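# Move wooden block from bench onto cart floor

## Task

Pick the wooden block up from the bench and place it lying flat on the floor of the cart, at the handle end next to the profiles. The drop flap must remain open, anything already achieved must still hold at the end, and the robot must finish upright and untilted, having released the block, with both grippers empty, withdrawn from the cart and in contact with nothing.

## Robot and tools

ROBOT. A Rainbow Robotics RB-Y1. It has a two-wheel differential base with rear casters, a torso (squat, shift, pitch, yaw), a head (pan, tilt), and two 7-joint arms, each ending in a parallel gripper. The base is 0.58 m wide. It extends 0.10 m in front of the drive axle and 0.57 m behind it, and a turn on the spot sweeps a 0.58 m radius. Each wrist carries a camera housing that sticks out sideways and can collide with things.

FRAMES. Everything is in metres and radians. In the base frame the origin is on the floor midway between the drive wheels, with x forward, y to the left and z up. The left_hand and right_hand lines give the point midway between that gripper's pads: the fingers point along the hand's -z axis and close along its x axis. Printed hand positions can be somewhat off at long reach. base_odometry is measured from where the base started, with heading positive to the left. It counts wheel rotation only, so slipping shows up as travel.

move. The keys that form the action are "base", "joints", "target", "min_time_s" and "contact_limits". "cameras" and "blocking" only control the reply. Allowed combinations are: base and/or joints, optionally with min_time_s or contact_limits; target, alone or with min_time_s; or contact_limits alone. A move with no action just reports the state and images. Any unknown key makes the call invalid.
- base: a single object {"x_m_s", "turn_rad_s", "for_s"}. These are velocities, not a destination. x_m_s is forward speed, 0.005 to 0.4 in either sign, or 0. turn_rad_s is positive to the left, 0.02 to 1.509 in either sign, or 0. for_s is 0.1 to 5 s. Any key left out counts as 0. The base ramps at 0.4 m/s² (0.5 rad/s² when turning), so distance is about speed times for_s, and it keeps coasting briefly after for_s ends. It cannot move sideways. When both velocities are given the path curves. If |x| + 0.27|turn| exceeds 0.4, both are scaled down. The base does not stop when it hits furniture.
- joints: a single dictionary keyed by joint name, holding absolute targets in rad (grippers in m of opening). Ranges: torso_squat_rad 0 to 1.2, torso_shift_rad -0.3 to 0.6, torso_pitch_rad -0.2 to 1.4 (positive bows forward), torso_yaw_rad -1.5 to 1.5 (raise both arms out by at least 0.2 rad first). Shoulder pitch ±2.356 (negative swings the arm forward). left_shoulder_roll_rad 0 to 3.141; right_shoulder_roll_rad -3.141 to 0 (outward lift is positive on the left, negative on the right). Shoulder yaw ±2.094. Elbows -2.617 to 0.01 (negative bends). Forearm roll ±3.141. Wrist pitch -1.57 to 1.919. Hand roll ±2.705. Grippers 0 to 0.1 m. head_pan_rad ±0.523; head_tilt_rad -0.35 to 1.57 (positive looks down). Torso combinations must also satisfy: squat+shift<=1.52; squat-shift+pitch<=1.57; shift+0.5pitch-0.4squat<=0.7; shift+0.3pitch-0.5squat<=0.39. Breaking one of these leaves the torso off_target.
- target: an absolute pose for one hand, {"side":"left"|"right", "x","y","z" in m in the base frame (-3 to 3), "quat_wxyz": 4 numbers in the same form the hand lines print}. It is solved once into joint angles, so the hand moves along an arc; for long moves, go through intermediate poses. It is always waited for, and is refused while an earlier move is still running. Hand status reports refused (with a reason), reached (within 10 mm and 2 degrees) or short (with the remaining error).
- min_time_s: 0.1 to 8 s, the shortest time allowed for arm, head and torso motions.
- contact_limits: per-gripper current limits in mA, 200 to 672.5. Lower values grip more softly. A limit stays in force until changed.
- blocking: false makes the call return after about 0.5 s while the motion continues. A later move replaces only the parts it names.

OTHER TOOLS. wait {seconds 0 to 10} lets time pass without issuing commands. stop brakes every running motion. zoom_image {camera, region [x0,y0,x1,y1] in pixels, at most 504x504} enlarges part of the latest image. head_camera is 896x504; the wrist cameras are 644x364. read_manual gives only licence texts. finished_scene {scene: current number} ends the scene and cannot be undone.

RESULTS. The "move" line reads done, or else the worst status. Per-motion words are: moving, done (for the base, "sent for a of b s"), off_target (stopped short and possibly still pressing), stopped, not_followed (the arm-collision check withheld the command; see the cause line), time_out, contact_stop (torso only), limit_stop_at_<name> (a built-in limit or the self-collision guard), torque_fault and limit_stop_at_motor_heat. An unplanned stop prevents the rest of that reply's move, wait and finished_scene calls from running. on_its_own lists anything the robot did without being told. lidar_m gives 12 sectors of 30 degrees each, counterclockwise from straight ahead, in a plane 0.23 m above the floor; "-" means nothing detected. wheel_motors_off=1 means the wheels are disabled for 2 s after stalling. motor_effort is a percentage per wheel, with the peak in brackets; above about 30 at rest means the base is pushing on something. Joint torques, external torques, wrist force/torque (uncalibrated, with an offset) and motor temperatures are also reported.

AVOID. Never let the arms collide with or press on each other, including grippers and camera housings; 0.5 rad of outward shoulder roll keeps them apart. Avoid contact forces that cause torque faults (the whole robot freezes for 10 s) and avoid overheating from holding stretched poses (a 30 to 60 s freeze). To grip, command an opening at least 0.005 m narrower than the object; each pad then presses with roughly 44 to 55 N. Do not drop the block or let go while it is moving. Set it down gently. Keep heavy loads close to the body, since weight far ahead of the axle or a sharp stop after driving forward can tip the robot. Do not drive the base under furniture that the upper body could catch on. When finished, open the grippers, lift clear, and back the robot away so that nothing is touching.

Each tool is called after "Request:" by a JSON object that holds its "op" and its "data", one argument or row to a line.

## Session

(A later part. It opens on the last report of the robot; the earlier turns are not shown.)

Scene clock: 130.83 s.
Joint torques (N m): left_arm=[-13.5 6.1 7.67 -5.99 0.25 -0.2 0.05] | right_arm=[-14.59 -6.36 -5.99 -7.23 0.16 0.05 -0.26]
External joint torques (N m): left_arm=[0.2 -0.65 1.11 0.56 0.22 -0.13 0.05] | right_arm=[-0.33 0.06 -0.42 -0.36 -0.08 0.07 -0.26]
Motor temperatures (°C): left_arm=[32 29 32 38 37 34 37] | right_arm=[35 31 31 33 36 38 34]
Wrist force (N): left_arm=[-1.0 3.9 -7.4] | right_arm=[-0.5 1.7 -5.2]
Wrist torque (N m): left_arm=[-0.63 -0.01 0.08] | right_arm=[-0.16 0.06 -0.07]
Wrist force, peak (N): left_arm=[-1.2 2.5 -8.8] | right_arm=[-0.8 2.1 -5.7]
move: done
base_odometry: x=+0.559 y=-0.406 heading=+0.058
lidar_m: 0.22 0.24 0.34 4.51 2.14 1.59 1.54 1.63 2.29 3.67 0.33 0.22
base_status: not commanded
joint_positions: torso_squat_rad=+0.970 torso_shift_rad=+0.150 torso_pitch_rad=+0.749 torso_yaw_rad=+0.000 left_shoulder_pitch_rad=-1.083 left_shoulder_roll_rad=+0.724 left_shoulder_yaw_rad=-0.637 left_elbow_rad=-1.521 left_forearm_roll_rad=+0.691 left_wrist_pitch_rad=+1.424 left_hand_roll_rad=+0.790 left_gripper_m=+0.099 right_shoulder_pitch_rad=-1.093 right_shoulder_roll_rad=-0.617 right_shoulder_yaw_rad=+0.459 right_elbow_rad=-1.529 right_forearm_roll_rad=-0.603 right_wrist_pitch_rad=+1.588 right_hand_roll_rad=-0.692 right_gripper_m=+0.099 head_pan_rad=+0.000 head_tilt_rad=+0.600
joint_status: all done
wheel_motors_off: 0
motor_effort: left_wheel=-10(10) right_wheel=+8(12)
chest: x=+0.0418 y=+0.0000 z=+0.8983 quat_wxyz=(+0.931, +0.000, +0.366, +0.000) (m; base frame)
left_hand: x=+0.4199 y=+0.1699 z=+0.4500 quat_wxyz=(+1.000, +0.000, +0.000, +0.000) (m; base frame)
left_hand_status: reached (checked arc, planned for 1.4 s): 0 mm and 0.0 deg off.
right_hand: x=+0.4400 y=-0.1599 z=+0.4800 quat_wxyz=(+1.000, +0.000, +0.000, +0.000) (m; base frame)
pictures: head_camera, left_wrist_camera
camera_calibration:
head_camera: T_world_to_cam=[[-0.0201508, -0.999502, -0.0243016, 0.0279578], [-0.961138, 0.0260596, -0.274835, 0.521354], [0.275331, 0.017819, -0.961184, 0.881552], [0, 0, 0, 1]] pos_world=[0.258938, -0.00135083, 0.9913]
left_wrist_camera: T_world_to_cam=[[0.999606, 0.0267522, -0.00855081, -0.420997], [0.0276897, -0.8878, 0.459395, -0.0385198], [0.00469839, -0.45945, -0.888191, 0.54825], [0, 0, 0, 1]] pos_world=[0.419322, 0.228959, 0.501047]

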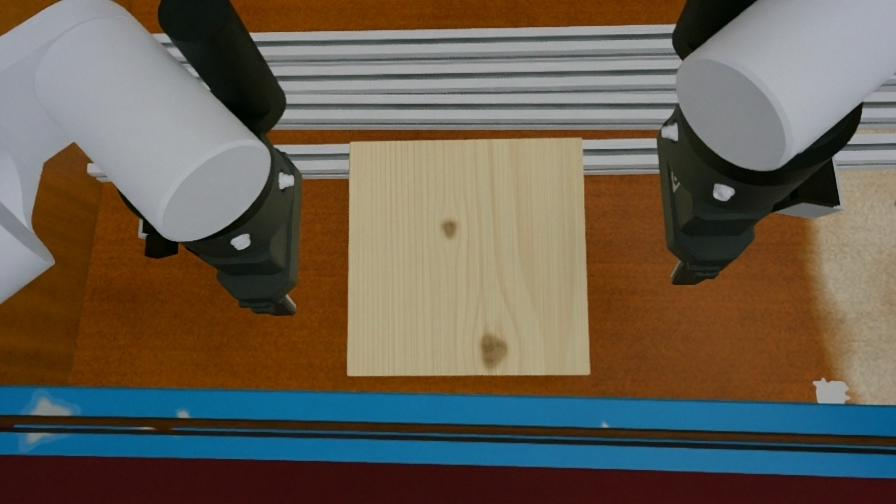

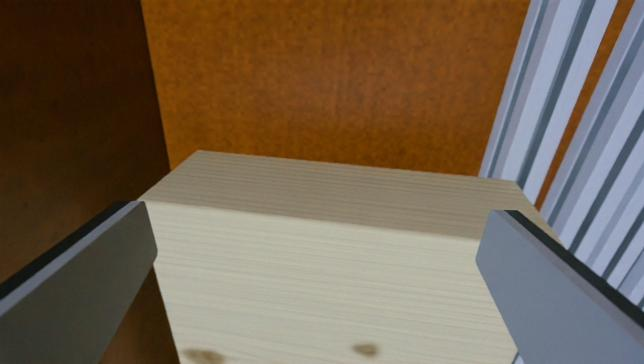

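Request:
{"op": "move", "data": {
  "target": {"side":"left","x":0.43,"y":0.145,"z":0.355,"quat_wxyz":[1,0,0,0]},
  "cameras": []
}}

Request:
{"op": "move", "data": {
  "target": {"side":"right","x":0.43,"y":-0.155,"z":0.355,"quat_wxyz":[1,0,0,0]},
  "cameras": []
}}

Request:
{"op": "move", "data": {
  "target": {"side":"left","x":0.43,"y":0.118,"z":0.355,"quat_wxyz":[1,0,0,0]},
  "cameras": []
}}

Request:
{"op": "move", "data": {
  "target": {"side":"right","x":0.43,"y":-0.129,"z":0.355,"quat_wxyz":[1,0,0,0]},
  "cameras": ["left_wrist_camera","right_wrist_camera"]
}}

Scene clock: 135.33 s.
Joint torques (N m): left_arm=[-14.03 3.47 4.1 -5.28 -0.18 -0.04 -0.08] | right_arm=[-14.4 -6.65 -6.04 -7.41 0.13 0.02 -0.03]
External joint torques (N m): left_arm=[1.08 -0.88 0.04 0.61 -0.2 0.04 -0.08] | right_arm=[-0.14 -0.23 -0.48 -0.54 -0.11 0.04 -0.03]
Motor temperatures (°C): left_arm=[32 29 32 38 37 33 37] | right_arm=[35 31 31 32 36 38 34]
Wrist force (N): left_arm=[-0.3 3.6 -7.9] | right_arm=[-0.1 1.8 -5.1]
Wrist torque (N m): left_arm=[-0.55 0.05 0.10] | right_arm=[-0.17 0.07 -0.06]
Wrist force, peak (N): left_arm=[-0.7 4.1 -8.2] | right_arm=[-0.6 1.7 -5.8]
move: done
base_odometry: x=+0.559 y=-0.406 heading=+0.058
lidar_m: 0.23 0.25 0.34 4.52 2.14 1.59 1.53 1.63 2.29 3.66 0.33 0.23
base_status: not commanded
joint_positions: torso_squat_rad=+0.970 torso_shift_rad=+0.150 torso_pitch_rad=+0.749 torso_yaw_rad=+0.000 left_shoulder_pitch_rad=-1.192 left_shoulder_roll_rad=+0.460 left_shoulder_yaw_rad=-0.685 left_elbow_rad=-0.926 left_forearm_roll_rad=+0.612 left_wrist_pitch_rad=+1.102 left_hand_roll_rad=+0.627 left_gripper_m=+0.099 right_shoulder_pitch_rad=-1.093 right_shoulder_roll_rad=-0.617 right_shoulder_yaw_rad=+0.459 right_elbow_rad=-1.529 right_forearm_roll_rad=-0.603 right_wrist_pitch_rad=+1.588 right_hand_roll_rad=-0.692 right_gripper_m=+0.099 head_pan_rad=+0.000 head_tilt_rad=+0.600
joint_status: all done
wheel_motors_off: 0
motor_effort: left_wheel=-10(10) right_wheel=+8(10)
chest: x=+0.0418 y=+0.0001 z=+0.8983 quat_wxyz=(+0.931, +0.000, +0.366, +0.000) (m; base frame)
left_hand: x=+0.4297 y=+0.1449 z=+0.3555 quat_wxyz=(+1.000, +0.000, -0.002, +0.000) (m; base frame)
left_hand_status: reached (checked arc, planned for 0.9 s): 1 mm and 0.2 deg off.
right_hand: x=+0.4400 y=-0.1599 z=+0.4800 quat_wxyz=(+1.000, +0.000, +0.000, +0.000) (m; base frame)
pictures: none
No camera images: "cameras" was empty.

Scene clock: 136.70 s.
Joint torques (N m): left_arm=[-14.39 3.34 3.99 -5.37 -0.16 -0.1 -0.12] | right_arm=[-15.89 -4.44 -2.74 -6.24 0.29 0.25 -0.02]
External joint torques (N m): left_arm=[0.73 -1.01 -0.07 0.52 -0.18 -0.02 -0.12] | right_arm=[-1.57 0.22 0.49 -0.18 0.07 0.28 -0.02]
Motor temperatures (°C): left_arm=[32 29 32 38 37 33 37] | right_arm=[35 31 31 32 36 37 34]
Wrist force (N): left_arm=[-0.6 3.8 -7.4] | right_arm=[0.0 1.5 -5.5]
Wrist torque (N m): left_arm=[-0.58 0.01 0.04] | right_arm=[-0.16 0.11 -0.08]
Wrist force, peak (N): left_arm=[-0.5 3.2 -8.5] | right_arm=[-0.9 2.5 -5.6]
move: done
base_odometry: x=+0.559 y=-0.406 heading=+0.058
lidar_m: 0.22 0.25 0.35 4.51 2.13 1.57 1.54 1.62 2.27 3.67 0.33 0.24
base_status: not commanded
joint_positions: torso_squat_rad=+0.970 torso_shift_rad=+0.150 torso_pitch_rad=+0.749 torso_yaw_rad=+0.000 left_shoulder_pitch_rad=-1.192 left_shoulder_roll_rad=+0.460 left_shoulder_yaw_rad=-0.685 left_elbow_rad=-0.925 left_forearm_roll_rad=+0.612 left_wrist_pitch_rad=+1.102 left_hand_roll_rad=+0.627 left_gripper_m=+0.099 right_shoulder_pitch_rad=-1.140 right_shoulder_roll_rad=-0.418 right_shoulder_yaw_rad=+0.518 right_elbow_rad=-0.931 right_forearm_roll_rad=-0.505 right_wrist_pitch_rad=+1.142 right_hand_roll_rad=-0.532 right_gripper_m=+0.099 head_pan_rad=+0.000 head_tilt_rad=+0.600
joint_status: all done
wheel_motors_off: 0
motor_effort: left_wheel=-10(11) right_wheel=+10(11)
chest: x=+0.0418 y=+0.0001 z=+0.8983 quat_wxyz=(+0.931, +0.000, +0.366, +0.000) (m; base frame)
left_hand: x=+0.4297 y=+0.1450 z=+0.3555 quat_wxyz=(+1.000, +0.000, -0.002, +0.000) (m; base frame)
right_hand: x=+0.4298 y=-0.1550 z=+0.3550 quat_wxyz=(+1.000, +0.000, +0.000, +0.000) (m; base frame)
right_hand_status: reached (checked arc, planned for 0.9 s): 0 mm and 0.0 deg off.
pictures: none
No camera images: "cameras" was empty.

Scene clock: 137.57 s.
Joint torques (N m): left_arm=[-14.14 1.03 3.87 -5.81 0.39 -0.61 -0.03] | right_arm=[-15.49 -4.75 -2.85 -6.27 0.26 0.13 -0.02]
External joint torques (N m): left_arm=[1.56 -2.16 0.18 0.17 0.37 -0.53 -0.03] | right_arm=[-1.17 -0.09 0.38 -0.22 0.05 0.16 -0.01]
Motor temperatures (°C): left_arm=[32 29 32 38 37 33 37] | right_arm=[35 31 31 32 36 37 34]
Wrist force (N): left_arm=[-0.4 3.5 -8.0] | right_arm=[-0.2 1.6 -5.2]
Wrist torque (N m): left_arm=[-0.53 0.05 0.04] | right_arm=[-0.16 0.10 -0.06]
Wrist force, peak (N): left_arm=[1.2 23.5 4.6] | right_arm=[-0.4 2.0 -5.6]
move: done
base_odometry: x=+0.559 y=-0.406 heading=+0.058
lidar_m: 0.22 0.25 0.35 4.52 2.14 1.59 1.54 1.62 2.27 3.67 0.34 0.24
base_status: not commanded
joint_positions: torso_squat_rad=+0.970 torso_shift_rad=+0.150 torso_pitch_rad=+0.749 torso_yaw_rad=+0.000 left_shoulder_pitch_rad=-1.236 left_shoulder_roll_rad=+0.394 left_shoulder_yaw_rad=-0.701 left_elbow_rad=-0.861 left_forearm_roll_rad=+0.589 left_wrist_pitch_rad=+1.100 left_hand_roll_rad=+0.656 left_gripper_m=+0.099 right_shoulder_pitch_rad=-1.140 right_shoulder_roll_rad=-0.418 right_shoulder_yaw_rad=+0.518 right_elbow_rad=-0.931 right_forearm_roll_rad=-0.505 right_wrist_pitch_rad=+1.142 right_hand_roll_rad=-0.532 right_gripper_m=+0.099 head_pan_rad=+0.000 head_tilt_rad=+0.600
joint_status: all done
wheel_motors_off: 0
motor_effort: left_wheel=-10(11) right_wheel=+9(9)
chest: x=+0.0418 y=+0.0001 z=+0.8983 quat_wxyz=(+0.931, +0.000, +0.366, +0.000) (m; base frame)
left_hand: x=+0.4301 y=+0.1182 z=+0.3552 quat_wxyz=(+1.000, +0.000, +0.000, +0.000) (m; base frame)
left_hand_status: reached (checked arc, planned for 0.3 s): 0 mm and 0.0 deg off.
right_hand: x=+0.4298 y=-0.1550 z=+0.3550 quat_wxyz=(+1.000, +0.000, +0.000, +0.000) (m; base frame)
pictures: none
No camera images: "cameras" was empty.

Scene clock: 138.20 s.
Joint torques (N m): left_arm=[-17.24 -7.48 4.23 -10.68 2.09 -3 -0.41] | right_arm=[-18.27 11.48 0.46 -11.99 -3.37 -1.8 1.01]
External joint torques (N m): left_arm=[-1.56 -10.71 0.53 -4.73 2.07 -2.93 -0.4] | right_arm=[-3.45 15.11 3.39 -5.87 -3.59 -1.78 1.01]
Motor temperatures (°C): left_arm=[32 29 32 38 36 33 37] | right_arm=[35 31 31 32 36 37 34]
Wrist force (N): left_arm=[-3.4 20.9 -0.3] | right_arm=[1.3 -21.2 1.3]
Wrist torque (N m): left_arm=[-0.73 -0.20 0.70] | right_arm=[0.35 -0.23 -1.35]
Wrist force, peak (N): left_arm=[-4.1 25.5 -2.8] | right_arm=[-0.4 -27.4 1.2]
move: done
base_odometry: x=+0.559 y=-0.406 heading=+0.058
lidar_m: 0.21 0.25 0.34 4.51 2.12 1.59 1.53 1.63 2.28 3.68 0.33 0.24
base_status: not commanded
joint_positions: torso_squat_rad=+0.970 torso_shift_rad=+0.150 torso_pitch_rad=+0.749 torso_yaw_rad=+0.000 left_shoulder_pitch_rad=-1.235 left_shoulder_roll_rad=+0.396 left_shoulder_yaw_rad=-0.701 left_elbow_rad=-0.860 left_forearm_roll_rad=+0.589 left_wrist_pitch_rad=+1.101 left_hand_roll_rad=+0.656 left_gripper_m=+0.099 right_shoulder_pitch_rad=-1.177 right_shoulder_roll_rad=-0.366 right_shoulder_yaw_rad=+0.536 right_elbow_rad=-0.884 right_forearm_roll_rad=-0.476 right_wrist_pitch_rad=+1.141 right_hand_roll_rad=-0.570 right_gripper_m=+0.099 head_pan_rad=+0.000 head_tilt_rad=+0.600
joint_status: all done
wheel_motors_off: 0
motor_effort: left_wheel=-10(11) right_wheel=+11(12)
chest: x=+0.0418 y=+0.0001 z=+0.8984 quat_wxyz=(+0.931, +0.000, +0.366, +0.000) (m; base frame)
left_hand: x=+0.4300 y=+0.1203 z=+0.3548 quat_wxyz=(+1.000, +0.002, +0.000, +0.001) (m; base frame)
right_hand: x=+0.4302 y=-0.1323 z=+0.3548 quat_wxyz=(+1.000, -0.002, +0.000, -0.001) (m; base frame)
right_hand_status: reached (checked arc, planned for 0.3 s): 3 mm and 0.3 deg off.
pictures: left_wrist_camera, right_wrist_camera
camera_calibration:
left_wrist_camera: T_world_to_cam=[[0.999554, 0.0285213, -0.00879665, -0.43067], [0.0293941, -0.889506, 0.455976, -0.0384018], [0.00518038, -0.456032, -0.889948, 0.440835], [0, 0, 0, 1]] pos_world=[0.429324, 0.17916, 0.406043]
right_wrist_camera: T_world_to_cam=[[-0.999317, -0.0261952, -0.0260718, 0.434451], [-0.035754, 0.863831, 0.502511, -0.0215312], [0.00935823, 0.5031, -0.864178, 0.441327], [0, 0, 0, 1]] pos_world=[0.429255, -0.192052, 0.403532]

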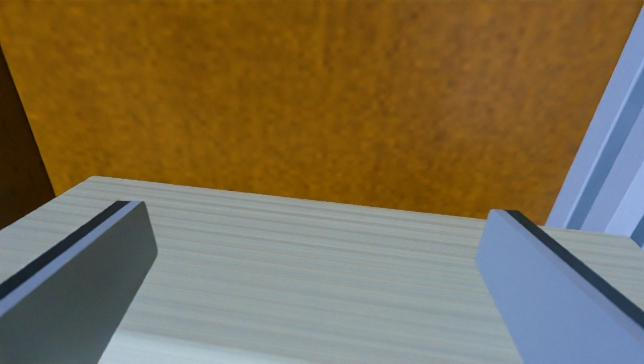

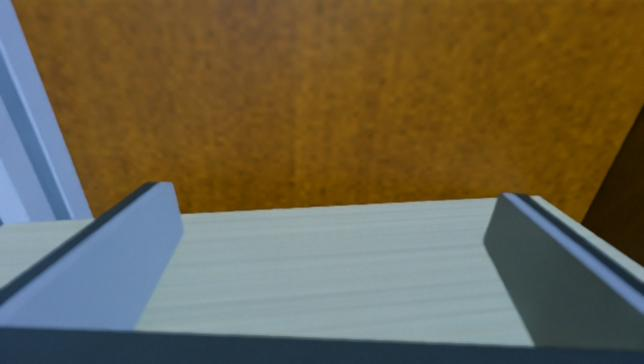

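Request:
{"op": "move", "data": {
  "base": {"x_m_s":-0.08,"for_s":0.36},
  "cameras": ["left_wrist_camera","right_wrist_camera","head_camera"]
}}

Scene clock: 140.10 s.
Joint torques (N m): left_arm=[-14.75 -4.2 4.12 -8.4 2.11 -1.37 0.23] | right_arm=[-16.18 5.05 -0.54 -8.93 -1.75 -0.4 0.68]
External joint torques (N m): left_arm=[0.94 -7.41 0.42 -2.44 2.1 -1.3 0.23] | right_arm=[-1.34 8.64 2.39 -2.8 -1.97 -0.38 0.68]
Motor temperatures (°C): left_arm=[32 29 32 38 36 33 37] | right_arm=[35 31 31 32 36 37 34]
Wrist force (N): left_arm=[1.6 12.1 -6.3] | right_arm=[1.6 -6.2 -4.8]
Wrist torque (N m): left_arm=[-0.36 0.02 -0.42] | right_arm=[-0.25 0.07 -0.57]
Wrist force, peak (N): left_arm=[0.3 18.6 -13.8] | right_arm=[1.5 -21.9 0.5]
move: done
base_odometry: x=+0.529 y=-0.407 heading=+0.057
lidar_m: 0.26 0.26 0.39 4.61 2.09 1.56 1.51 1.59 2.22 3.77 0.36 0.27
base_status: done (sent for 0.37 of 0.37 s)
joint_positions: torso_squat_rad=+0.970 torso_shift_rad=+0.150 torso_pitch_rad=+0.749 torso_yaw_rad=+0.000 left_shoulder_pitch_rad=-1.236 left_shoulder_roll_rad=+0.395 left_shoulder_yaw_rad=-0.701 left_elbow_rad=-0.861 left_forearm_roll_rad=+0.589 left_wrist_pitch_rad=+1.100 left_hand_roll_rad=+0.656 left_gripper_m=+0.099 right_shoulder_pitch_rad=-1.178 right_shoulder_roll_rad=-0.365 right_shoulder_yaw_rad=+0.536 right_elbow_rad=-0.885 right_forearm_roll_rad=-0.477 right_wrist_pitch_rad=+1.140 right_hand_roll_rad=-0.570 right_gripper_m=+0.099 head_pan_rad=+0.000 head_tilt_rad=+0.600
joint_status: not commanded
wheel_motors_off: 0
motor_effort: left_wheel=-11(34) right_wheel=+8(27)
chest: x=+0.0418 y=+0.0001 z=+0.8984 quat_wxyz=(+0.931, +0.000, +0.366, +0.000) (m; base frame)
left_hand: x=+0.4303 y=+0.1193 z=+0.3551 quat_wxyz=(+1.000, +0.001, +0.000, +0.000) (m; base frame)
right_hand: x=+0.4302 y=-0.1308 z=+0.3550 quat_wxyz=(+1.000, -0.001, +0.000, -0.001) (m; base frame)
pictures: head_camera, left_wrist_camera, right_wrist_camera
camera_calibration:
head_camera: T_world_to_cam=[[-0.0201493, -0.999502, -0.0243028, 0.0280566], [-0.961112, 0.0260602, -0.274928, 0.52134], [0.275424, 0.0178181, -0.961158, 0.881527], [0, 0, 0, 1]] pos_world=[0.258837, -0.00125082, 0.991299]
left_wrist_camera: T_world_to_cam=[[0.999587, 0.0276326, -0.00792418, -0.431155], [0.028197, -0.888861, 0.457308, -0.0393557], [0.00559311, -0.457342, -0.889273, 0.44043], [0, 0, 0, 1]] pos_world=[0.429623, 0.178359, 0.406244]
right_wrist_camera: T_world_to_cam=[[-0.999268, -0.0274482, -0.0266553, 0.434567], [-0.0371518, 0.86262, 0.504486, -0.0231673], [0.0091462, 0.505106, -0.863009, 0.440618], [0, 0, 0, 1]] pos_world=[0.429358, -0.190646, 0.403528]

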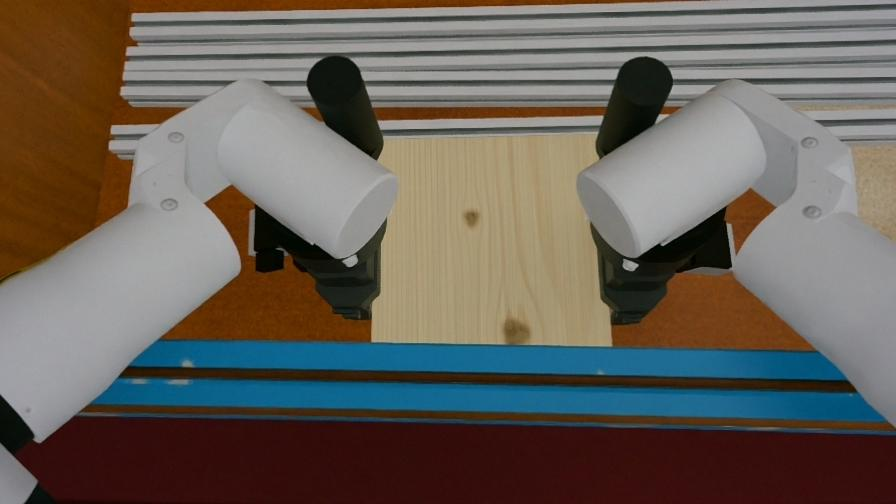

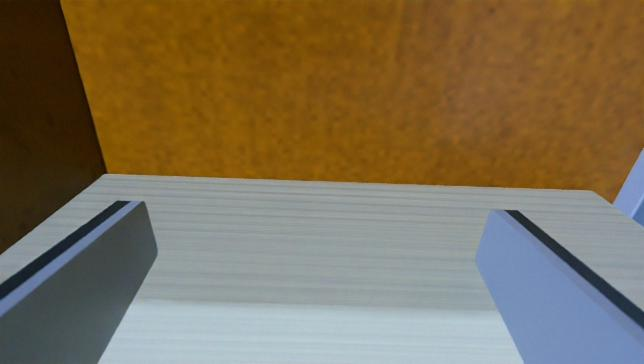

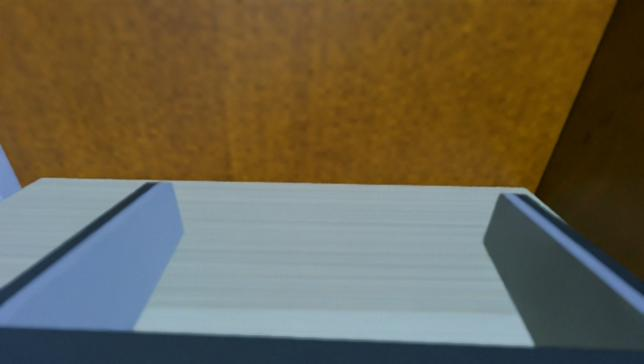

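Request:
{"op": "move", "data": {
  "joints": {"left_shoulder_pitch_rad":-1.14,"left_shoulder_roll_rad":0.45,"left_shoulder_yaw_rad":-0.586,"left_elbow_rad":-0.963,"left_forearm_roll_rad":0.53,"left_wrist_pitch_rad":1.141,"left_hand_roll_rad":0.589,"right_shoulder_pitch_rad":-1.141,"right_shoulder_roll_rad":-0.45,"right_shoulder_yaw_rad":0.589,"right_elbow_rad":-0.963,"right_forearm_roll_rad":-0.533,"right_wrist_pitch_rad":1.14,"right_hand_roll_rad":-0.59},
  "cameras": ["left_wrist_camera"]
}}

Request:
{"op": "move", "data": {
  "joints": {"torso_squat_rad":0.0,"torso_shift_rad":0.1},
  "cameras": ["head_camera","left_wrist_camera"]
}}

Request:
{"op": "move", "data": {
  "joints": {"left_shoulder_pitch_rad":-1.068,"left_shoulder_roll_rad":0.686,"left_shoulder_yaw_rad":-0.483,"left_elbow_rad":-1.696,"left_forearm_roll_rad":0.657,"left_wrist_pitch_rad":1.66,"left_hand_roll_rad":0.786,"right_shoulder_pitch_rad":-1.082,"right_shoulder_roll_rad":-0.672,"right_shoulder_yaw_rad":0.497,"right_elbow_rad":-1.689,"right_forearm_roll_rad":-0.651,"right_wrist_pitch_rad":1.663,"right_hand_roll_rad":-0.801},
  "cameras": ["head_camera"]
}}

Scene clock: 149.90 s.
Joint torques (N m): left_arm=[-13.89 2.59 4.88 -6.56 0.14 -0.43 -0.07] | right_arm=[-14.61 -4.34 -2.62 -6.46 -0.08 -0.12 -0.09]
External joint torques (N m): left_arm=[0.66 -1.88 1.05 -0.27 0.15 -0.36 -0.07] | right_arm=[-0.4 0.5 0.95 -0.62 -0.32 -0.11 -0.09]
Motor temperatures (°C): left_arm=[32 28 31 38 36 33 37] | right_arm=[35 31 31 32 36 37 34]
Wrist force (N): left_arm=[-0.1 2.7 -7.7] | right_arm=[0.1 2.0 -4.9]
Wrist torque (N m): left_arm=[-0.42 0.09 0.08] | right_arm=[-0.19 0.13 -0.08]
Wrist force, peak (N): left_arm=[2.3 13.0 -6.6] | right_arm=[4.1 -6.9 -4.4]
move: done
base_odometry: x=+0.529 y=-0.407 heading=+0.057
lidar_m: 0.25 0.28 0.39 4.61 2.08 1.55 1.50 1.60 2.22 3.78 0.37 0.27
base_status: not commanded
joint_positions: torso_squat_rad=+0.970 torso_shift_rad=+0.150 torso_pitch_rad=+0.749 torso_yaw_rad=+0.000 left_shoulder_pitch_rad=-1.140 left_shoulder_roll_rad=+0.450 left_shoulder_yaw_rad=-0.586 left_elbow_rad=-0.963 left_forearm_roll_rad=+0.530 left_wrist_pitch_rad=+1.141 left_hand_roll_rad=+0.589 left_gripper_m=+0.099 right_shoulder_pitch_rad=-1.141 right_shoulder_roll_rad=-0.450 right_shoulder_yaw_rad=+0.589 right_elbow_rad=-0.963 right_forearm_roll_rad=-0.533 right_wrist_pitch_rad=+1.140 right_hand_roll_rad=-0.590 right_gripper_m=+0.099 head_pan_rad=+0.000 head_tilt_rad=+0.600
joint_status: all done
wheel_motors_off: 0
motor_effort: left_wheel=-10(14) right_wheel=+8(11)
chest: x=+0.0418 y=+0.0001 z=+0.8984 quat_wxyz=(+0.931, +0.000, +0.366, +0.000) (m; base frame)
left_hand: x=+0.4267 y=+0.1584 z=+0.3556 quat_wxyz=(+1.000, +0.008, -0.002, +0.002) (m; base frame)
right_hand: x=+0.4265 y=-0.1573 z=+0.3556 quat_wxyz=(+1.000, -0.007, -0.002, -0.002) (m; base frame)
pictures: left_wrist_camera
camera_calibration:
left_wrist_camera: T_world_to_cam=[[0.99952, 0.0307232, -0.00410026, -0.430407], [0.0293446, -0.895364, 0.444367, 0.000281886], [0.00998115, -0.444274, -0.895835, 0.457129], [0, 0, 0, 1]] pos_world=[0.425629, 0.216566, 0.407622]

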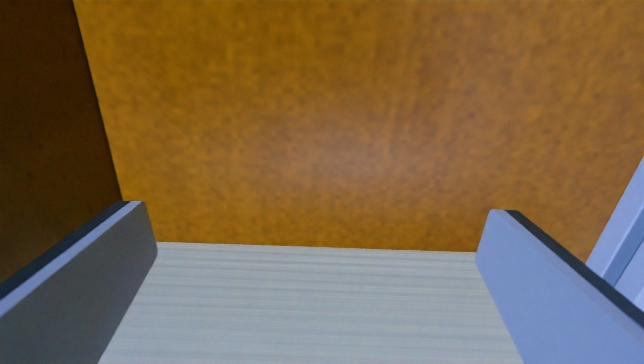

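Scene clock: 153.93 s.
Joint torques (N m): left_arm=[-13.91 2.76 4.77 -6.49 0.15 -0.29 -0.11] | right_arm=[-13.93 -4.18 -2.75 -6.52 0.07 0.09 -0.2]
External joint torques (N m): left_arm=[0.61 -1.71 0.95 -0.2 0.16 -0.22 -0.11] | right_arm=[0.27 0.66 0.82 -0.69 -0.17 0.1 -0.2]
Motor temperatures (°C): left_arm=[32 28 31 37 36 33 37] | right_arm=[35 30 31 32 36 37 34]
Wrist force (N): left_arm=[0.3 3.1 -7.6] | right_arm=[0.0 2.0 -5.3]
Wrist torque (N m): left_arm=[-0.50 0.11 0.07] | right_arm=[-0.19 0.10 -0.07]
Wrist force, peak (N): left_arm=[-0.8 3.0 -8.1] | right_arm=[0.3 2.2 -5.9]
move: done
base_odometry: x=+0.529 y=-0.407 heading=+0.057
lidar_m: 0.25 0.28 0.40 4.62 2.09 1.56 1.50 1.60 2.21 3.77 0.38 0.27
base_status: not commanded
joint_positions: torso_squat_rad=+0.000 torso_shift_rad=+0.100 torso_pitch_rad=+0.750 torso_yaw_rad=+0.000 left_shoulder_pitch_rad=-1.140 left_shoulder_roll_rad=+0.450 left_shoulder_yaw_rad=-0.586 left_elbow_rad=-0.963 left_forearm_roll_rad=+0.530 left_wrist_pitch_rad=+1.141 left_hand_roll_rad=+0.589 left_gripper_m=+0.099 right_shoulder_pitch_rad=-1.141 right_shoulder_roll_rad=-0.450 right_shoulder_yaw_rad=+0.589 right_elbow_rad=-0.963 right_forearm_roll_rad=-0.533 right_wrist_pitch_rad=+1.140 right_hand_roll_rad=-0.590 right_gripper_m=+0.099 head_pan_rad=+0.000 head_tilt_rad=+0.600
joint_status: all done
wheel_motors_off: 0
motor_effort: left_wheel=-9(11) right_wheel=+9(10)
chest: x=+0.0528 y=+0.0001 z=+1.2034 quat_wxyz=(+0.930, +0.000, +0.366, +0.000) (m; base frame)
left_hand: x=+0.4372 y=+0.1584 z=+0.6602 quat_wxyz=(+1.000, +0.008, -0.002, +0.002) (m; base frame)
right_hand: x=+0.4369 y=-0.1573 z=+0.6602 quat_wxyz=(+1.000, -0.007, -0.001, -0.002) (m; base frame)
pictures: head_camera, left_wrist_camera
camera_calibration:
head_camera: T_world_to_cam=[[-0.0201743, -0.999502, -0.0242806, 0.0356682], [-0.961398, 0.0260595, -0.273924, 0.614613], [0.27442, 0.0178171, -0.961445, 1.17217], [0, 0, 0, 1]] pos_world=[0.269939, -0.00125082, 1.2962]
left_wrist_camera: T_world_to_cam=[[0.999514, 0.0307602, -0.00512867, -0.439028], [0.0298349, -0.89536, 0.444342, -0.135491], [0.00907604, -0.444279, -0.895843, 0.730341], [0, 0, 0, 1]] pos_world=[0.436228, 0.216666, 0.712223]

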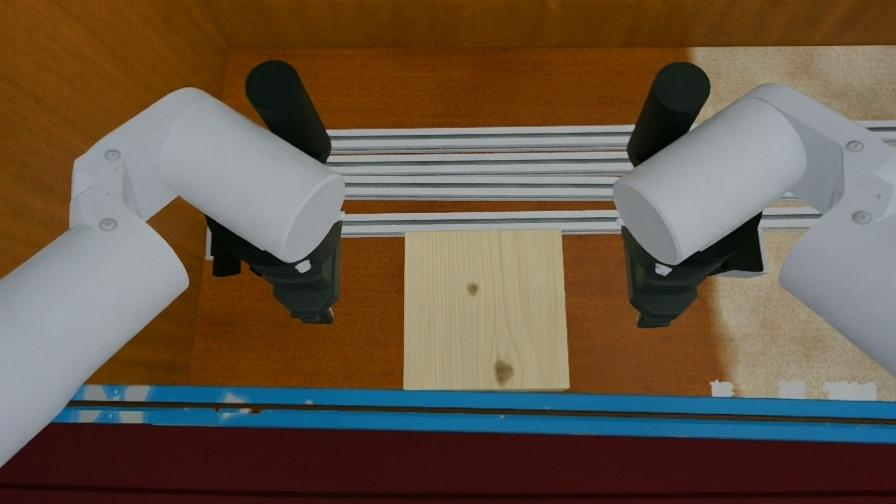

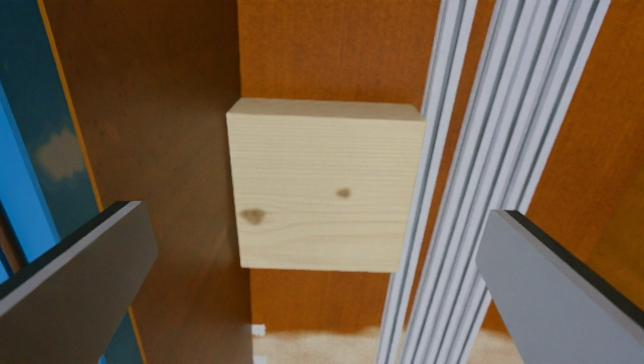

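Scene clock: 155.30 s.
Joint torques (N m): left_arm=[-12.41 4.38 7.54 -6.81 0.04 -0.52 0.09] | right_arm=[-13.02 -6.35 -6.94 -7.22 0.1 -0.01 0.12]
External joint torques (N m): left_arm=[1.43 -1.82 1.12 0.27 0.01 -0.46 0.09] | right_arm=[0.69 0.04 -0.89 -0.5 -0.13 0.01 0.12]
Motor temperatures (°C): left_arm=[32 28 31 37 36 33 37] | right_arm=[35 30 31 32 36 37 34]
Wrist force (N): left_arm=[0.1 2.9 -7.5] | right_arm=[-0.4 2.1 -5.4]
Wrist torque (N m): left_arm=[-0.48 0.10 0.07] | right_arm=[-0.20 0.04 -0.08]
Wrist force, peak (N): left_arm=[-0.2 3.4 -8.1] | right_arm=[0.1 1.8 -6.0]
move: done
base_odometry: x=+0.529 y=-0.407 heading=+0.057
lidar_m: 0.25 0.27 0.39 4.63 2.09 1.56 1.50 1.60 2.22 3.76 0.37 0.27
base_status: not commanded
joint_positions: torso_squat_rad=+0.000 torso_shift_rad=+0.100 torso_pitch_rad=+0.750 torso_yaw_rad=+0.000 left_shoulder_pitch_rad=-1.068 left_shoulder_roll_rad=+0.686 left_shoulder_yaw_rad=-0.483 left_elbow_rad=-1.696 left_forearm_roll_rad=+0.657 left_wrist_pitch_rad=+1.660 left_hand_roll_rad=+0.786 left_gripper_m=+0.099 right_shoulder_pitch_rad=-1.082 right_shoulder_roll_rad=-0.672 right_shoulder_yaw_rad=+0.497 right_elbow_rad=-1.689 right_forearm_roll_rad=-0.651 right_wrist_pitch_rad=+1.663 right_hand_roll_rad=-0.801 right_gripper_m=+0.099 head_pan_rad=+0.000 head_tilt_rad=+0.600
joint_status: all done
wheel_motors_off: 0
motor_effort: left_wheel=-8(10) right_wheel=+11(11)
chest: x=+0.0528 y=+0.0001 z=+1.2034 quat_wxyz=(+0.931, +0.000, +0.366, +0.000) (m; base frame)
left_hand: x=+0.4340 y=+0.1598 z=+0.8107 quat_wxyz=(+1.000, +0.000, +0.000, +0.000) (m; base frame)
right_hand: x=+0.4341 y=-0.1519 z=+0.8107 quat_wxyz=(+1.000, +0.000, -0.001, +0.000) (m; base frame)
pictures: head_camera
camera_calibration:
head_camera: T_world_to_cam=[[-0.0201721, -0.999501, -0.0242875, 0.0356765], [-0.961338, 0.0260632, -0.274134, 0.614869], [0.274631, 0.0178186, -0.961385, 1.17204], [0, 0, 0, 1]] pos_world=[0.269939, -0.00125082, 1.2962]

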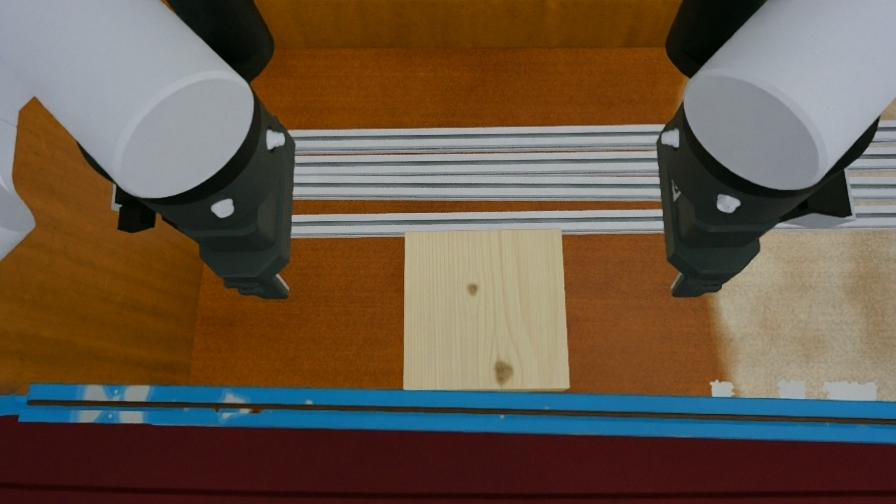

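Request:
{"op": "move", "data": {
  "base": {"x_m_s":-0.35,"for_s":1.77},
  "cameras": []
}}

Request:
{"op": "move", "data": {
  "base": {"turn_rad_s":0.5,"for_s":0.84},
  "joints": {"left_shoulder_pitch_rad":0.05,"left_shoulder_roll_rad":0.25,"left_shoulder_yaw_rad":0,"left_elbow_rad":-0.2,"left_forearm_roll_rad":0,"left_wrist_pitch_rad":0,"left_hand_roll_rad":0},
  "cameras": []
}}

Request:
{"op": "move", "data": {
  "base": {"x_m_s":0.3,"for_s":1.1},
  "cameras": []
}}

Request:
{"op": "move", "data": {
  "base": {"turn_rad_s":-0.5,"for_s":0.84},
  "cameras": ["head_camera"]
}}

Scene clock: 162.47 s.
Joint torques (N m): left_arm=[-12.87 4.49 7.69 -6.71 -0.02 -0.51 0.06] | right_arm=[-13.94 -6.4 -6.91 -7.36 -0.01 0 0.12]
External joint torques (N m): left_arm=[0.97 -1.71 1.28 0.38 -0.05 -0.44 0.06] | right_arm=[-0.23 -0.01 -0.85 -0.64 -0.24 0.02 0.12]
Motor temperatures (°C): left_arm=[31 28 31 37 35 33 37] | right_arm=[35 30 31 32 36 37 34]
Wrist force (N): left_arm=[-0.4 3.4 -6.9] | right_arm=[0.0 2.1 -5.3]
Wrist torque (N m): left_arm=[-0.56 -0.01 0.10] | right_arm=[-0.24 0.10 -0.05]
Wrist force, peak (N): left_arm=[-0.3 3.0 -8.4] | right_arm=[0.0 2.1 -6.1]
move: done
base_odometry: x=-0.088 y=-0.443 heading=+0.058
lidar_m: 0.87 0.92 2.00 3.15 1.22 0.92 0.89 0.96 1.32 3.95 2.29 0.91
base_status: done (sent for 1.77 of 1.77 s)
joint_positions: torso_squat_rad=+0.000 torso_shift_rad=+0.100 torso_pitch_rad=+0.750 torso_yaw_rad=+0.000 left_shoulder_pitch_rad=-1.068 left_shoulder_roll_rad=+0.686 left_shoulder_yaw_rad=-0.483 left_elbow_rad=-1.696 left_forearm_roll_rad=+0.657 left_wrist_pitch_rad=+1.660 left_hand_roll_rad=+0.786 left_gripper_m=+0.099 right_shoulder_pitch_rad=-1.082 right_shoulder_roll_rad=-0.672 right_shoulder_yaw_rad=+0.497 right_elbow_rad=-1.689 right_forearm_roll_rad=-0.651 right_wrist_pitch_rad=+1.663 right_hand_roll_rad=-0.801 right_gripper_m=+0.099 head_pan_rad=+0.000 head_tilt_rad=+0.600
joint_status: not commanded
wheel_motors_off: 0
motor_effort: left_wheel=+10(35) right_wheel=-9(36)
chest: x=+0.0527 y=+0.0001 z=+1.2034 quat_wxyz=(+0.931, +0.000, +0.366, +0.000) (m; base frame)
left_hand: x=+0.4339 y=+0.1598 z=+0.8107 quat_wxyz=(+1.000, +0.000, +0.000, +0.000) (m; base frame)
right_hand: x=+0.4340 y=-0.1519 z=+0.8106 quat_wxyz=(+1.000, +0.000, +0.000, +0.000) (m; base frame)
pictures: none
No camera images: "cameras" was empty.

Scene clock: 164.73 s.
Joint torques (N m): left_arm=[16.69 4.73 2.31 6.34 0.11 0.94 0.17] | right_arm=[-13.66 -6.47 -6.54 -7.34 0.28 -0.05 0.12]
External joint torques (N m): left_arm=[-2.33 -0.71 1.74 -0.71 0.1 -0.1 0.14] | right_arm=[0.05 -0.08 -0.49 -0.62 0.05 -0.03 0.12]
Motor temperatures (°C): left_arm=[31 28 31 37 35 33 37] | right_arm=[35 30 31 32 36 37 34]
Wrist force (N): left_arm=[3.9 0.9 -6.1] | right_arm=[0.5 2.1 -4.9]
Wrist torque (N m): left_arm=[-0.34 0.29 0.08] | right_arm=[-0.21 0.15 -0.08]
Wrist force, peak (N): left_arm=[-0.7 3.4 -8.1] | right_arm=[-0.4 2.7 -5.6]
move: done
base_odometry: x=-0.088 y=-0.443 heading=+0.405
lidar_m: 0.89 1.42 4.24 1.49 0.95 0.88 0.90 1.14 2.30 2.84 0.96 0.88
base_status: done (sent for 0.83 of 0.83 s)
joint_positions: torso_squat_rad=+0.000 torso_shift_rad=+0.100 torso_pitch_rad=+0.750 torso_yaw_rad=+0.000 left_shoulder_pitch_rad=+0.050 left_shoulder_roll_rad=+0.250 left_shoulder_yaw_rad=+0.000 left_elbow_rad=-0.200 left_forearm_roll_rad=+0.000 left_wrist_pitch_rad=+0.000 left_hand_roll_rad=+0.000 left_gripper_m=+0.099 right_shoulder_pitch_rad=-1.082 right_shoulder_roll_rad=-0.672 right_shoulder_yaw_rad=+0.497 right_elbow_rad=-1.689 right_forearm_roll_rad=-0.651 right_wrist_pitch_rad=+1.663 right_hand_roll_rad=-0.801 right_gripper_m=+0.099 head_pan_rad=+0.000 head_tilt_rad=+0.600
joint_status: all done
wheel_motors_off: 0
motor_effort: left_wheel=+1(38) right_wheel=+17(41)
chest: x=+0.0528 y=+0.0001 z=+1.2034 quat_wxyz=(+0.931, +0.000, +0.366, +0.000) (m; base frame)
left_hand: x=-0.3533 y=+0.4091 z=+0.6809 quat_wxyz=(+0.948, +0.113, +0.293, -0.052) (m; base frame)
right_hand: x=+0.4340 y=-0.1519 z=+0.8106 quat_wxyz=(+1.000, +0.000, +0.000, +0.000) (m; base frame)
pictures: none
No camera images: "cameras" was empty.

Scene clock: 166.97 s.
Joint torques (N m): left_arm=[17.69 4.15 2.37 6.8 0.12 0.8 0.2] | right_arm=[-14.03 -6.69 -6.75 -7.4 0.17 0.1 0.03]
External joint torques (N m): left_arm=[-1.33 -1.3 1.8 -0.25 0.11 -0.24 0.17] | right_arm=[-0.32 -0.31 -0.7 -0.69 -0.07 0.12 0.03]
Motor temperatures (°C): left_arm=[31 28 31 37 35 33 37] | right_arm=[34 30 31 32 36 37 34]
Wrist force (N): left_arm=[3.4 1.0 -6.7] | right_arm=[0.0 1.9 -5.2]
Wrist torque (N m): left_arm=[-0.36 0.32 0.05] | right_arm=[-0.23 0.07 -0.07]
Wrist force, peak (N): left_arm=[3.9 0.7 -7.4] | right_arm=[-0.1 2.4 -5.7]
move: done
base_odometry: x=+0.215 y=-0.313 heading=+0.405
lidar_m: 0.58 1.06 3.39 2.01 1.30 1.19 1.21 1.52 3.06 0.97 0.62 0.57
base_status: done (sent for 1.1 of 1.1 s)
joint_positions: torso_squat_rad=+0.000 torso_shift_rad=+0.100 torso_pitch_rad=+0.750 torso_yaw_rad=+0.000 left_shoulder_pitch_rad=+0.050 left_shoulder_roll_rad=+0.250 left_shoulder_yaw_rad=+0.000 left_elbow_rad=-0.200 left_forearm_roll_rad=+0.000 left_wrist_pitch_rad=+0.000 left_hand_roll_rad=+0.000 left_gripper_m=+0.099 right_shoulder_pitch_rad=-1.082 right_shoulder_roll_rad=-0.672 right_shoulder_yaw_rad=+0.497 right_elbow_rad=-1.689 right_forearm_roll_rad=-0.651 right_wrist_pitch_rad=+1.663 right_hand_roll_rad=-0.801 right_gripper_m=+0.099 head_pan_rad=+0.000 head_tilt_rad=+0.600
joint_status: not commanded
wheel_motors_off: 0
motor_effort: left_wheel=+4(34) right_wheel=-5(44)
chest: x=+0.0529 y=+0.0001 z=+1.2034 quat_wxyz=(+0.930, +0.000, +0.366, +0.000) (m; base frame)
left_hand: x=-0.3531 y=+0.4091 z=+0.6807 quat_wxyz=(+0.948, +0.113, +0.293, -0.052) (m; base frame)
right_hand: x=+0.4340 y=-0.1519 z=+0.8105 quat_wxyz=(+1.000, +0.000, +0.000, +0.000) (m; base frame)
pictures: none
No camera images: "cameras" was empty.

Scene clock: 168.97 s.
Joint torques (N m): left_arm=[17.77 4.01 2.04 6.64 0.15 0.96 0.12] | right_arm=[-13.9 -6.31 -6.75 -7.17 0.12 0.07 0.06]
External joint torques (N m): left_arm=[-1.24 -1.44 1.47 -0.41 0.14 -0.08 0.09] | right_arm=[-0.19 0.08 -0.7 -0.46 -0.11 0.09 0.06]
Motor temperatures (°C): left_arm=[31 28 31 37 35 33 37] | right_arm=[34 30 31 32 36 37 34]
Wrist force (N): left_arm=[3.5 2.2 -7.3] | right_arm=[-0.4 2.0 -5.2]
Wrist torque (N m): left_arm=[-0.44 0.25 0.00] | right_arm=[-0.21 0.05 -0.07]
Wrist force, peak (N): left_arm=[3.5 2.2 -7.3] | right_arm=[-0.1 2.4 -5.8]
move: done
base_odometry: x=+0.215 y=-0.313 heading=+0.058
lidar_m: 0.57 0.60 1.10 4.23 1.66 1.23 1.19 1.27 1.77 4.82 0.80 0.59
base_status: done (sent for 0.83 of 0.83 s)
joint_positions: torso_squat_rad=+0.000 torso_shift_rad=+0.100 torso_pitch_rad=+0.750 torso_yaw_rad=+0.000 left_shoulder_pitch_rad=+0.050 left_shoulder_roll_rad=+0.250 left_shoulder_yaw_rad=+0.000 left_elbow_rad=-0.200 left_forearm_roll_rad=+0.000 left_wrist_pitch_rad=+0.000 left_hand_roll_rad=+0.000 left_gripper_m=+0.099 right_shoulder_pitch_rad=-1.082 right_shoulder_roll_rad=-0.672 right_shoulder_yaw_rad=+0.497 right_elbow_rad=-1.689 right_forearm_roll_rad=-0.651 right_wrist_pitch_rad=+1.663 right_hand_roll_rad=-0.801 right_gripper_m=+0.099 head_pan_rad=+0.000 head_tilt_rad=+0.600
joint_status: not commanded
wheel_motors_off: 0
motor_effort: left_wheel=+16(25) right_wheel=-3(37)
chest: x=+0.0528 y=+0.0001 z=+1.2034 quat_wxyz=(+0.930, +0.000, +0.366, +0.000) (m; base frame)
left_hand: x=-0.3531 y=+0.4092 z=+0.6808 quat_wxyz=(+0.948, +0.113, +0.293, -0.052) (m; base frame)
right_hand: x=+0.4340 y=-0.1519 z=+0.8105 quat_wxyz=(+1.000, +0.000, +0.000, +0.000) (m; base frame)
pictures: head_camera
camera_calibration:
head_camera: T_world_to_cam=[[-0.0201743, -0.999502, -0.0242806, 0.0356678], [-0.961398, 0.0260595, -0.273924, 0.614681], [0.27442, 0.0178171, -0.961445, 1.17205], [0, 0, 0, 1]] pos_world=[0.270039, -0.00125082, 1.2961]

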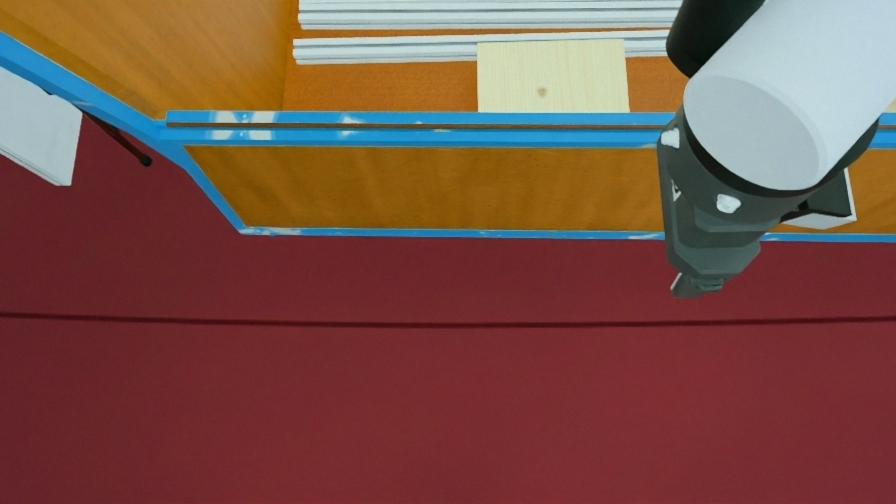

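Request:
{"op": "move", "data": {
  "base": {"x_m_s":0.2,"for_s":1.57},
  "cameras": ["head_camera"]
}}

Request:
{"op": "move", "data": {
  "target": {"side":"right","x":0.45,"y":-0.34,"z":0.80,"quat_wxyz":[1,0,0,0]},
  "cameras": []
}}

Request:
{"op": "move", "data": {
  "joints": {"torso_squat_rad":0.97,"torso_shift_rad":0.15},
  "cameras": ["head_camera","right_wrist_camera"]
}}

Scene clock: 173.57 s.
Joint torques (N m): left_arm=[17.84 4.21 2.08 6.74 0.12 0.85 0.23] | right_arm=[-13.91 -6.18 -6.79 -7.29 0.1 -0.04 0.08]
External joint torques (N m): left_arm=[-1.18 -1.23 1.51 -0.31 0.11 -0.19 0.2] | right_arm=[-0.2 0.2 -0.74 -0.57 -0.14 -0.02 0.08]
Motor temperatures (°C): left_arm=[31 28 31 37 35 33 37] | right_arm=[34 30 31 32 36 37 34]
Wrist force (N): left_arm=[3.7 1.6 -6.5] | right_arm=[-0.3 2.5 -5.4]
Wrist torque (N m): left_arm=[-0.41 0.30 0.07] | right_arm=[-0.27 0.09 -0.08]
Wrist force, peak (N): left_arm=[3.7 1.7 -7.2] | right_arm=[0.0 2.7 -6.0]
move: done
base_odometry: x=+0.528 y=-0.295 heading=+0.058
lidar_m: 0.26 0.28 0.39 4.61 2.09 1.55 1.50 1.60 2.22 3.76 0.37 0.27
base_status: done (sent for 1.57 of 1.57 s)
joint_positions: torso_squat_rad=+0.000 torso_shift_rad=+0.100 torso_pitch_rad=+0.750 torso_yaw_rad=+0.000 left_shoulder_pitch_rad=+0.050 left_shoulder_roll_rad=+0.250 left_shoulder_yaw_rad=+0.000 left_elbow_rad=-0.200 left_forearm_roll_rad=+0.000 left_wrist_pitch_rad=+0.000 left_hand_roll_rad=+0.000 left_gripper_m=+0.099 right_shoulder_pitch_rad=-1.082 right_shoulder_roll_rad=-0.672 right_shoulder_yaw_rad=+0.497 right_elbow_rad=-1.689 right_forearm_roll_rad=-0.651 right_wrist_pitch_rad=+1.663 right_hand_roll_rad=-0.801 right_gripper_m=+0.099 head_pan_rad=+0.000 head_tilt_rad=+0.600
joint_status: not commanded
wheel_motors_off: 0
motor_effort: left_wheel=-3(46) right_wheel=+3(33)
chest: x=+0.0528 y=+0.0001 z=+1.2034 quat_wxyz=(+0.930, +0.000, +0.366, +0.000) (m; base frame)
left_hand: x=-0.3531 y=+0.4092 z=+0.6808 quat_wxyz=(+0.948, +0.113, +0.293, -0.052) (m; base frame)
right_hand: x=+0.4340 y=-0.1519 z=+0.8105 quat_wxyz=(+1.000, +0.000, +0.000, +0.000) (m; base frame)
pictures: head_camera
camera_calibration:
head_camera: T_world_to_cam=[[-0.0201743, -0.999502, -0.0242806, 0.0356678], [-0.961398, 0.0260595, -0.273924, 0.614681], [0.27442, 0.0178171, -0.961445, 1.17205], [0, 0, 0, 1]] pos_world=[0.270039, -0.00125082, 1.2961]

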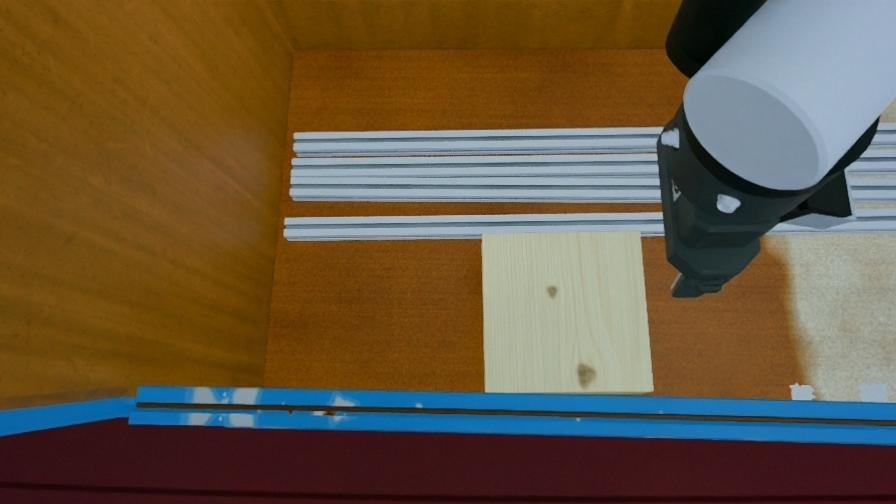

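Scene clock: 174.77 s.
Joint torques (N m): left_arm=[17.55 4.24 2.59 6.87 0.14 0.89 0.2] | right_arm=[-11.45 -12.95 -7.96 -5.79 0.06 0.03 -0.38]
External joint torques (N m): left_arm=[-1.47 -1.2 2.02 -0.18 0.13 -0.15 0.16] | right_arm=[-0.68 1.4 -0.31 -0.84 -0.18 0.07 -0.38]
Motor temperatures (°C): left_arm=[31 28 31 37 35 33 37] | right_arm=[34 30 31 32 36 37 34]
Wrist force (N): left_arm=[4.1 1.1 -6.8] | right_arm=[-0.2 1.8 -5.3]
Wrist torque (N m): left_arm=[-0.35 0.31 0.02] | right_arm=[-0.19 0.06 -0.11]
Wrist force, peak (N): left_arm=[3.2 1.9 -7.3] | right_arm=[-0.6 2.9 -6.3]
move: done
base_odometry: x=+0.528 y=-0.295 heading=+0.058
lidar_m: 0.25 0.27 0.40 4.63 2.09 1.56 1.51 1.61 2.23 3.77 0.36 0.26
base_status: not commanded
joint_positions: torso_squat_rad=+0.000 torso_shift_rad=+0.100 torso_pitch_rad=+0.750 torso_yaw_rad=+0.000 left_shoulder_pitch_rad=+0.050 left_shoulder_roll_rad=+0.250 left_shoulder_yaw_rad=+0.000 left_elbow_rad=-0.200 left_forearm_roll_rad=+0.000 left_wrist_pitch_rad=+0.000 left_hand_roll_rad=+0.000 left_gripper_m=+0.099 right_shoulder_pitch_rad=-0.875 right_shoulder_roll_rad=-0.987 right_shoulder_yaw_rad=+0.252 right_elbow_rad=-1.513 right_forearm_roll_rad=-0.894 right_wrist_pitch_rad=+1.428 right_hand_roll_rad=-0.381 right_gripper_m=+0.099 head_pan_rad=+0.000 head_tilt_rad=+0.600
joint_status: all done
wheel_motors_off: 0
motor_effort: left_wheel=-4(5) right_wheel=+5(7)
chest: x=+0.0528 y=+0.0001 z=+1.2034 quat_wxyz=(+0.930, +0.000, +0.366, +0.000) (m; base frame)
left_hand: x=-0.3531 y=+0.4092 z=+0.6808 quat_wxyz=(+0.948, +0.113, +0.293, -0.052) (m; base frame)
right_hand: x=+0.4498 y=-0.3402 z=+0.8003 quat_wxyz=(+1.000, -0.001, -0.001, -0.001) (m; base frame)
right_hand_status: reached (checked arc, planned for 0.6 s): 0 mm and 0.2 deg off.
pictures: none
No camera images: "cameras" was empty.

Scene clock: 178.87 s.
Joint torques (N m): left_arm=[17.59 3.95 2.23 6.89 0.09 0.95 0.33] | right_arm=[-11.42 -13.84 -7.9 -5.62 0.09 0.12 -0.41]
External joint torques (N m): left_arm=[-1.42 -1.49 1.66 -0.16 0.08 -0.09 0.29] | right_arm=[-0.64 0.51 -0.25 -0.67 -0.16 0.16 -0.41]
Motor temperatures (°C): left_arm=[31 28 31 37 35 33 37] | right_arm=[34 30 31 32 36 37 34]
Wrist force (N): left_arm=[3.2 1.6 -6.6] | right_arm=[0.4 1.9 -4.9]
Wrist torque (N m): left_arm=[-0.38 0.21 0.04] | right_arm=[-0.20 0.16 -0.11]
Wrist force, peak (N): left_arm=[3.9 0.2 -7.6] | right_arm=[0.1 2.3 -6.0]
move: done
base_odometry: x=+0.528 y=-0.295 heading=+0.058
lidar_m: 0.25 0.27 0.40 4.63 2.09 1.56 1.50 1.58 2.23 3.76 0.36 0.27
base_status: not commanded
joint_positions: torso_squat_rad=+0.970 torso_shift_rad=+0.150 torso_pitch_rad=+0.750 torso_yaw_rad=+0.000 left_shoulder_pitch_rad=+0.050 left_shoulder_roll_rad=+0.250 left_shoulder_yaw_rad=+0.000 left_elbow_rad=-0.200 left_forearm_roll_rad=+0.000 left_wrist_pitch_rad=+0.000 left_hand_roll_rad=+0.000 left_gripper_m=+0.099 right_shoulder_pitch_rad=-0.875 right_shoulder_roll_rad=-0.986 right_shoulder_yaw_rad=+0.252 right_elbow_rad=-1.513 right_forearm_roll_rad=-0.894 right_wrist_pitch_rad=+1.428 right_hand_roll_rad=-0.381 right_gripper_m=+0.099 head_pan_rad=+0.000 head_tilt_rad=+0.600
joint_status: all done
wheel_motors_off: 0
motor_effort: left_wheel=-3(5) right_wheel=+3(7)
chest: x=+0.0420 y=+0.0000 z=+0.8982 quat_wxyz=(+0.931, +0.000, +0.366, +0.000) (m; base frame)
left_hand: x=-0.3637 y=+0.4092 z=+0.3754 quat_wxyz=(+0.948, +0.113, +0.293, -0.052) (m; base frame)
right_hand: x=+0.4391 y=-0.3401 z=+0.4953 quat_wxyz=(+1.000, -0.001, -0.001, +0.000) (m; base frame)
pictures: head_camera, right_wrist_camera
camera_calibration:
head_camera: T_world_to_cam=[[-0.0201642, -0.999502, -0.0242886, 0.0280476], [-0.961285, 0.0260594, -0.27432, 0.521018], [0.274817, 0.0178169, -0.961332, 0.881584], [0, 0, 0, 1]] pos_world=[0.259138, -0.00125082, 0.991102]
right_wrist_camera: T_world_to_cam=[[-0.999192, -0.028055, -0.0287845, 0.442144], [-0.0387636, 0.861977, 0.505463, 0.0869279], [0.0106307, 0.506171, -0.862368, 0.666806], [0, 0, 0, 1]] pos_world=[0.438068, -0.400043, 0.54382]

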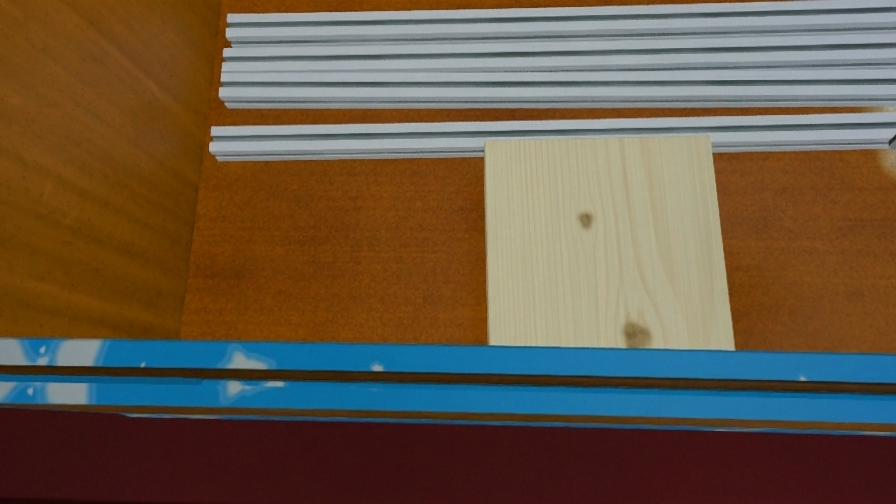

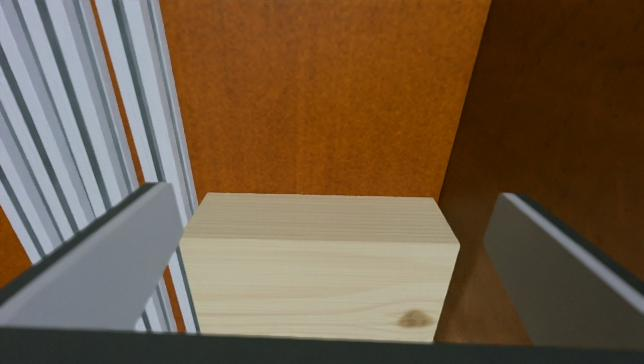

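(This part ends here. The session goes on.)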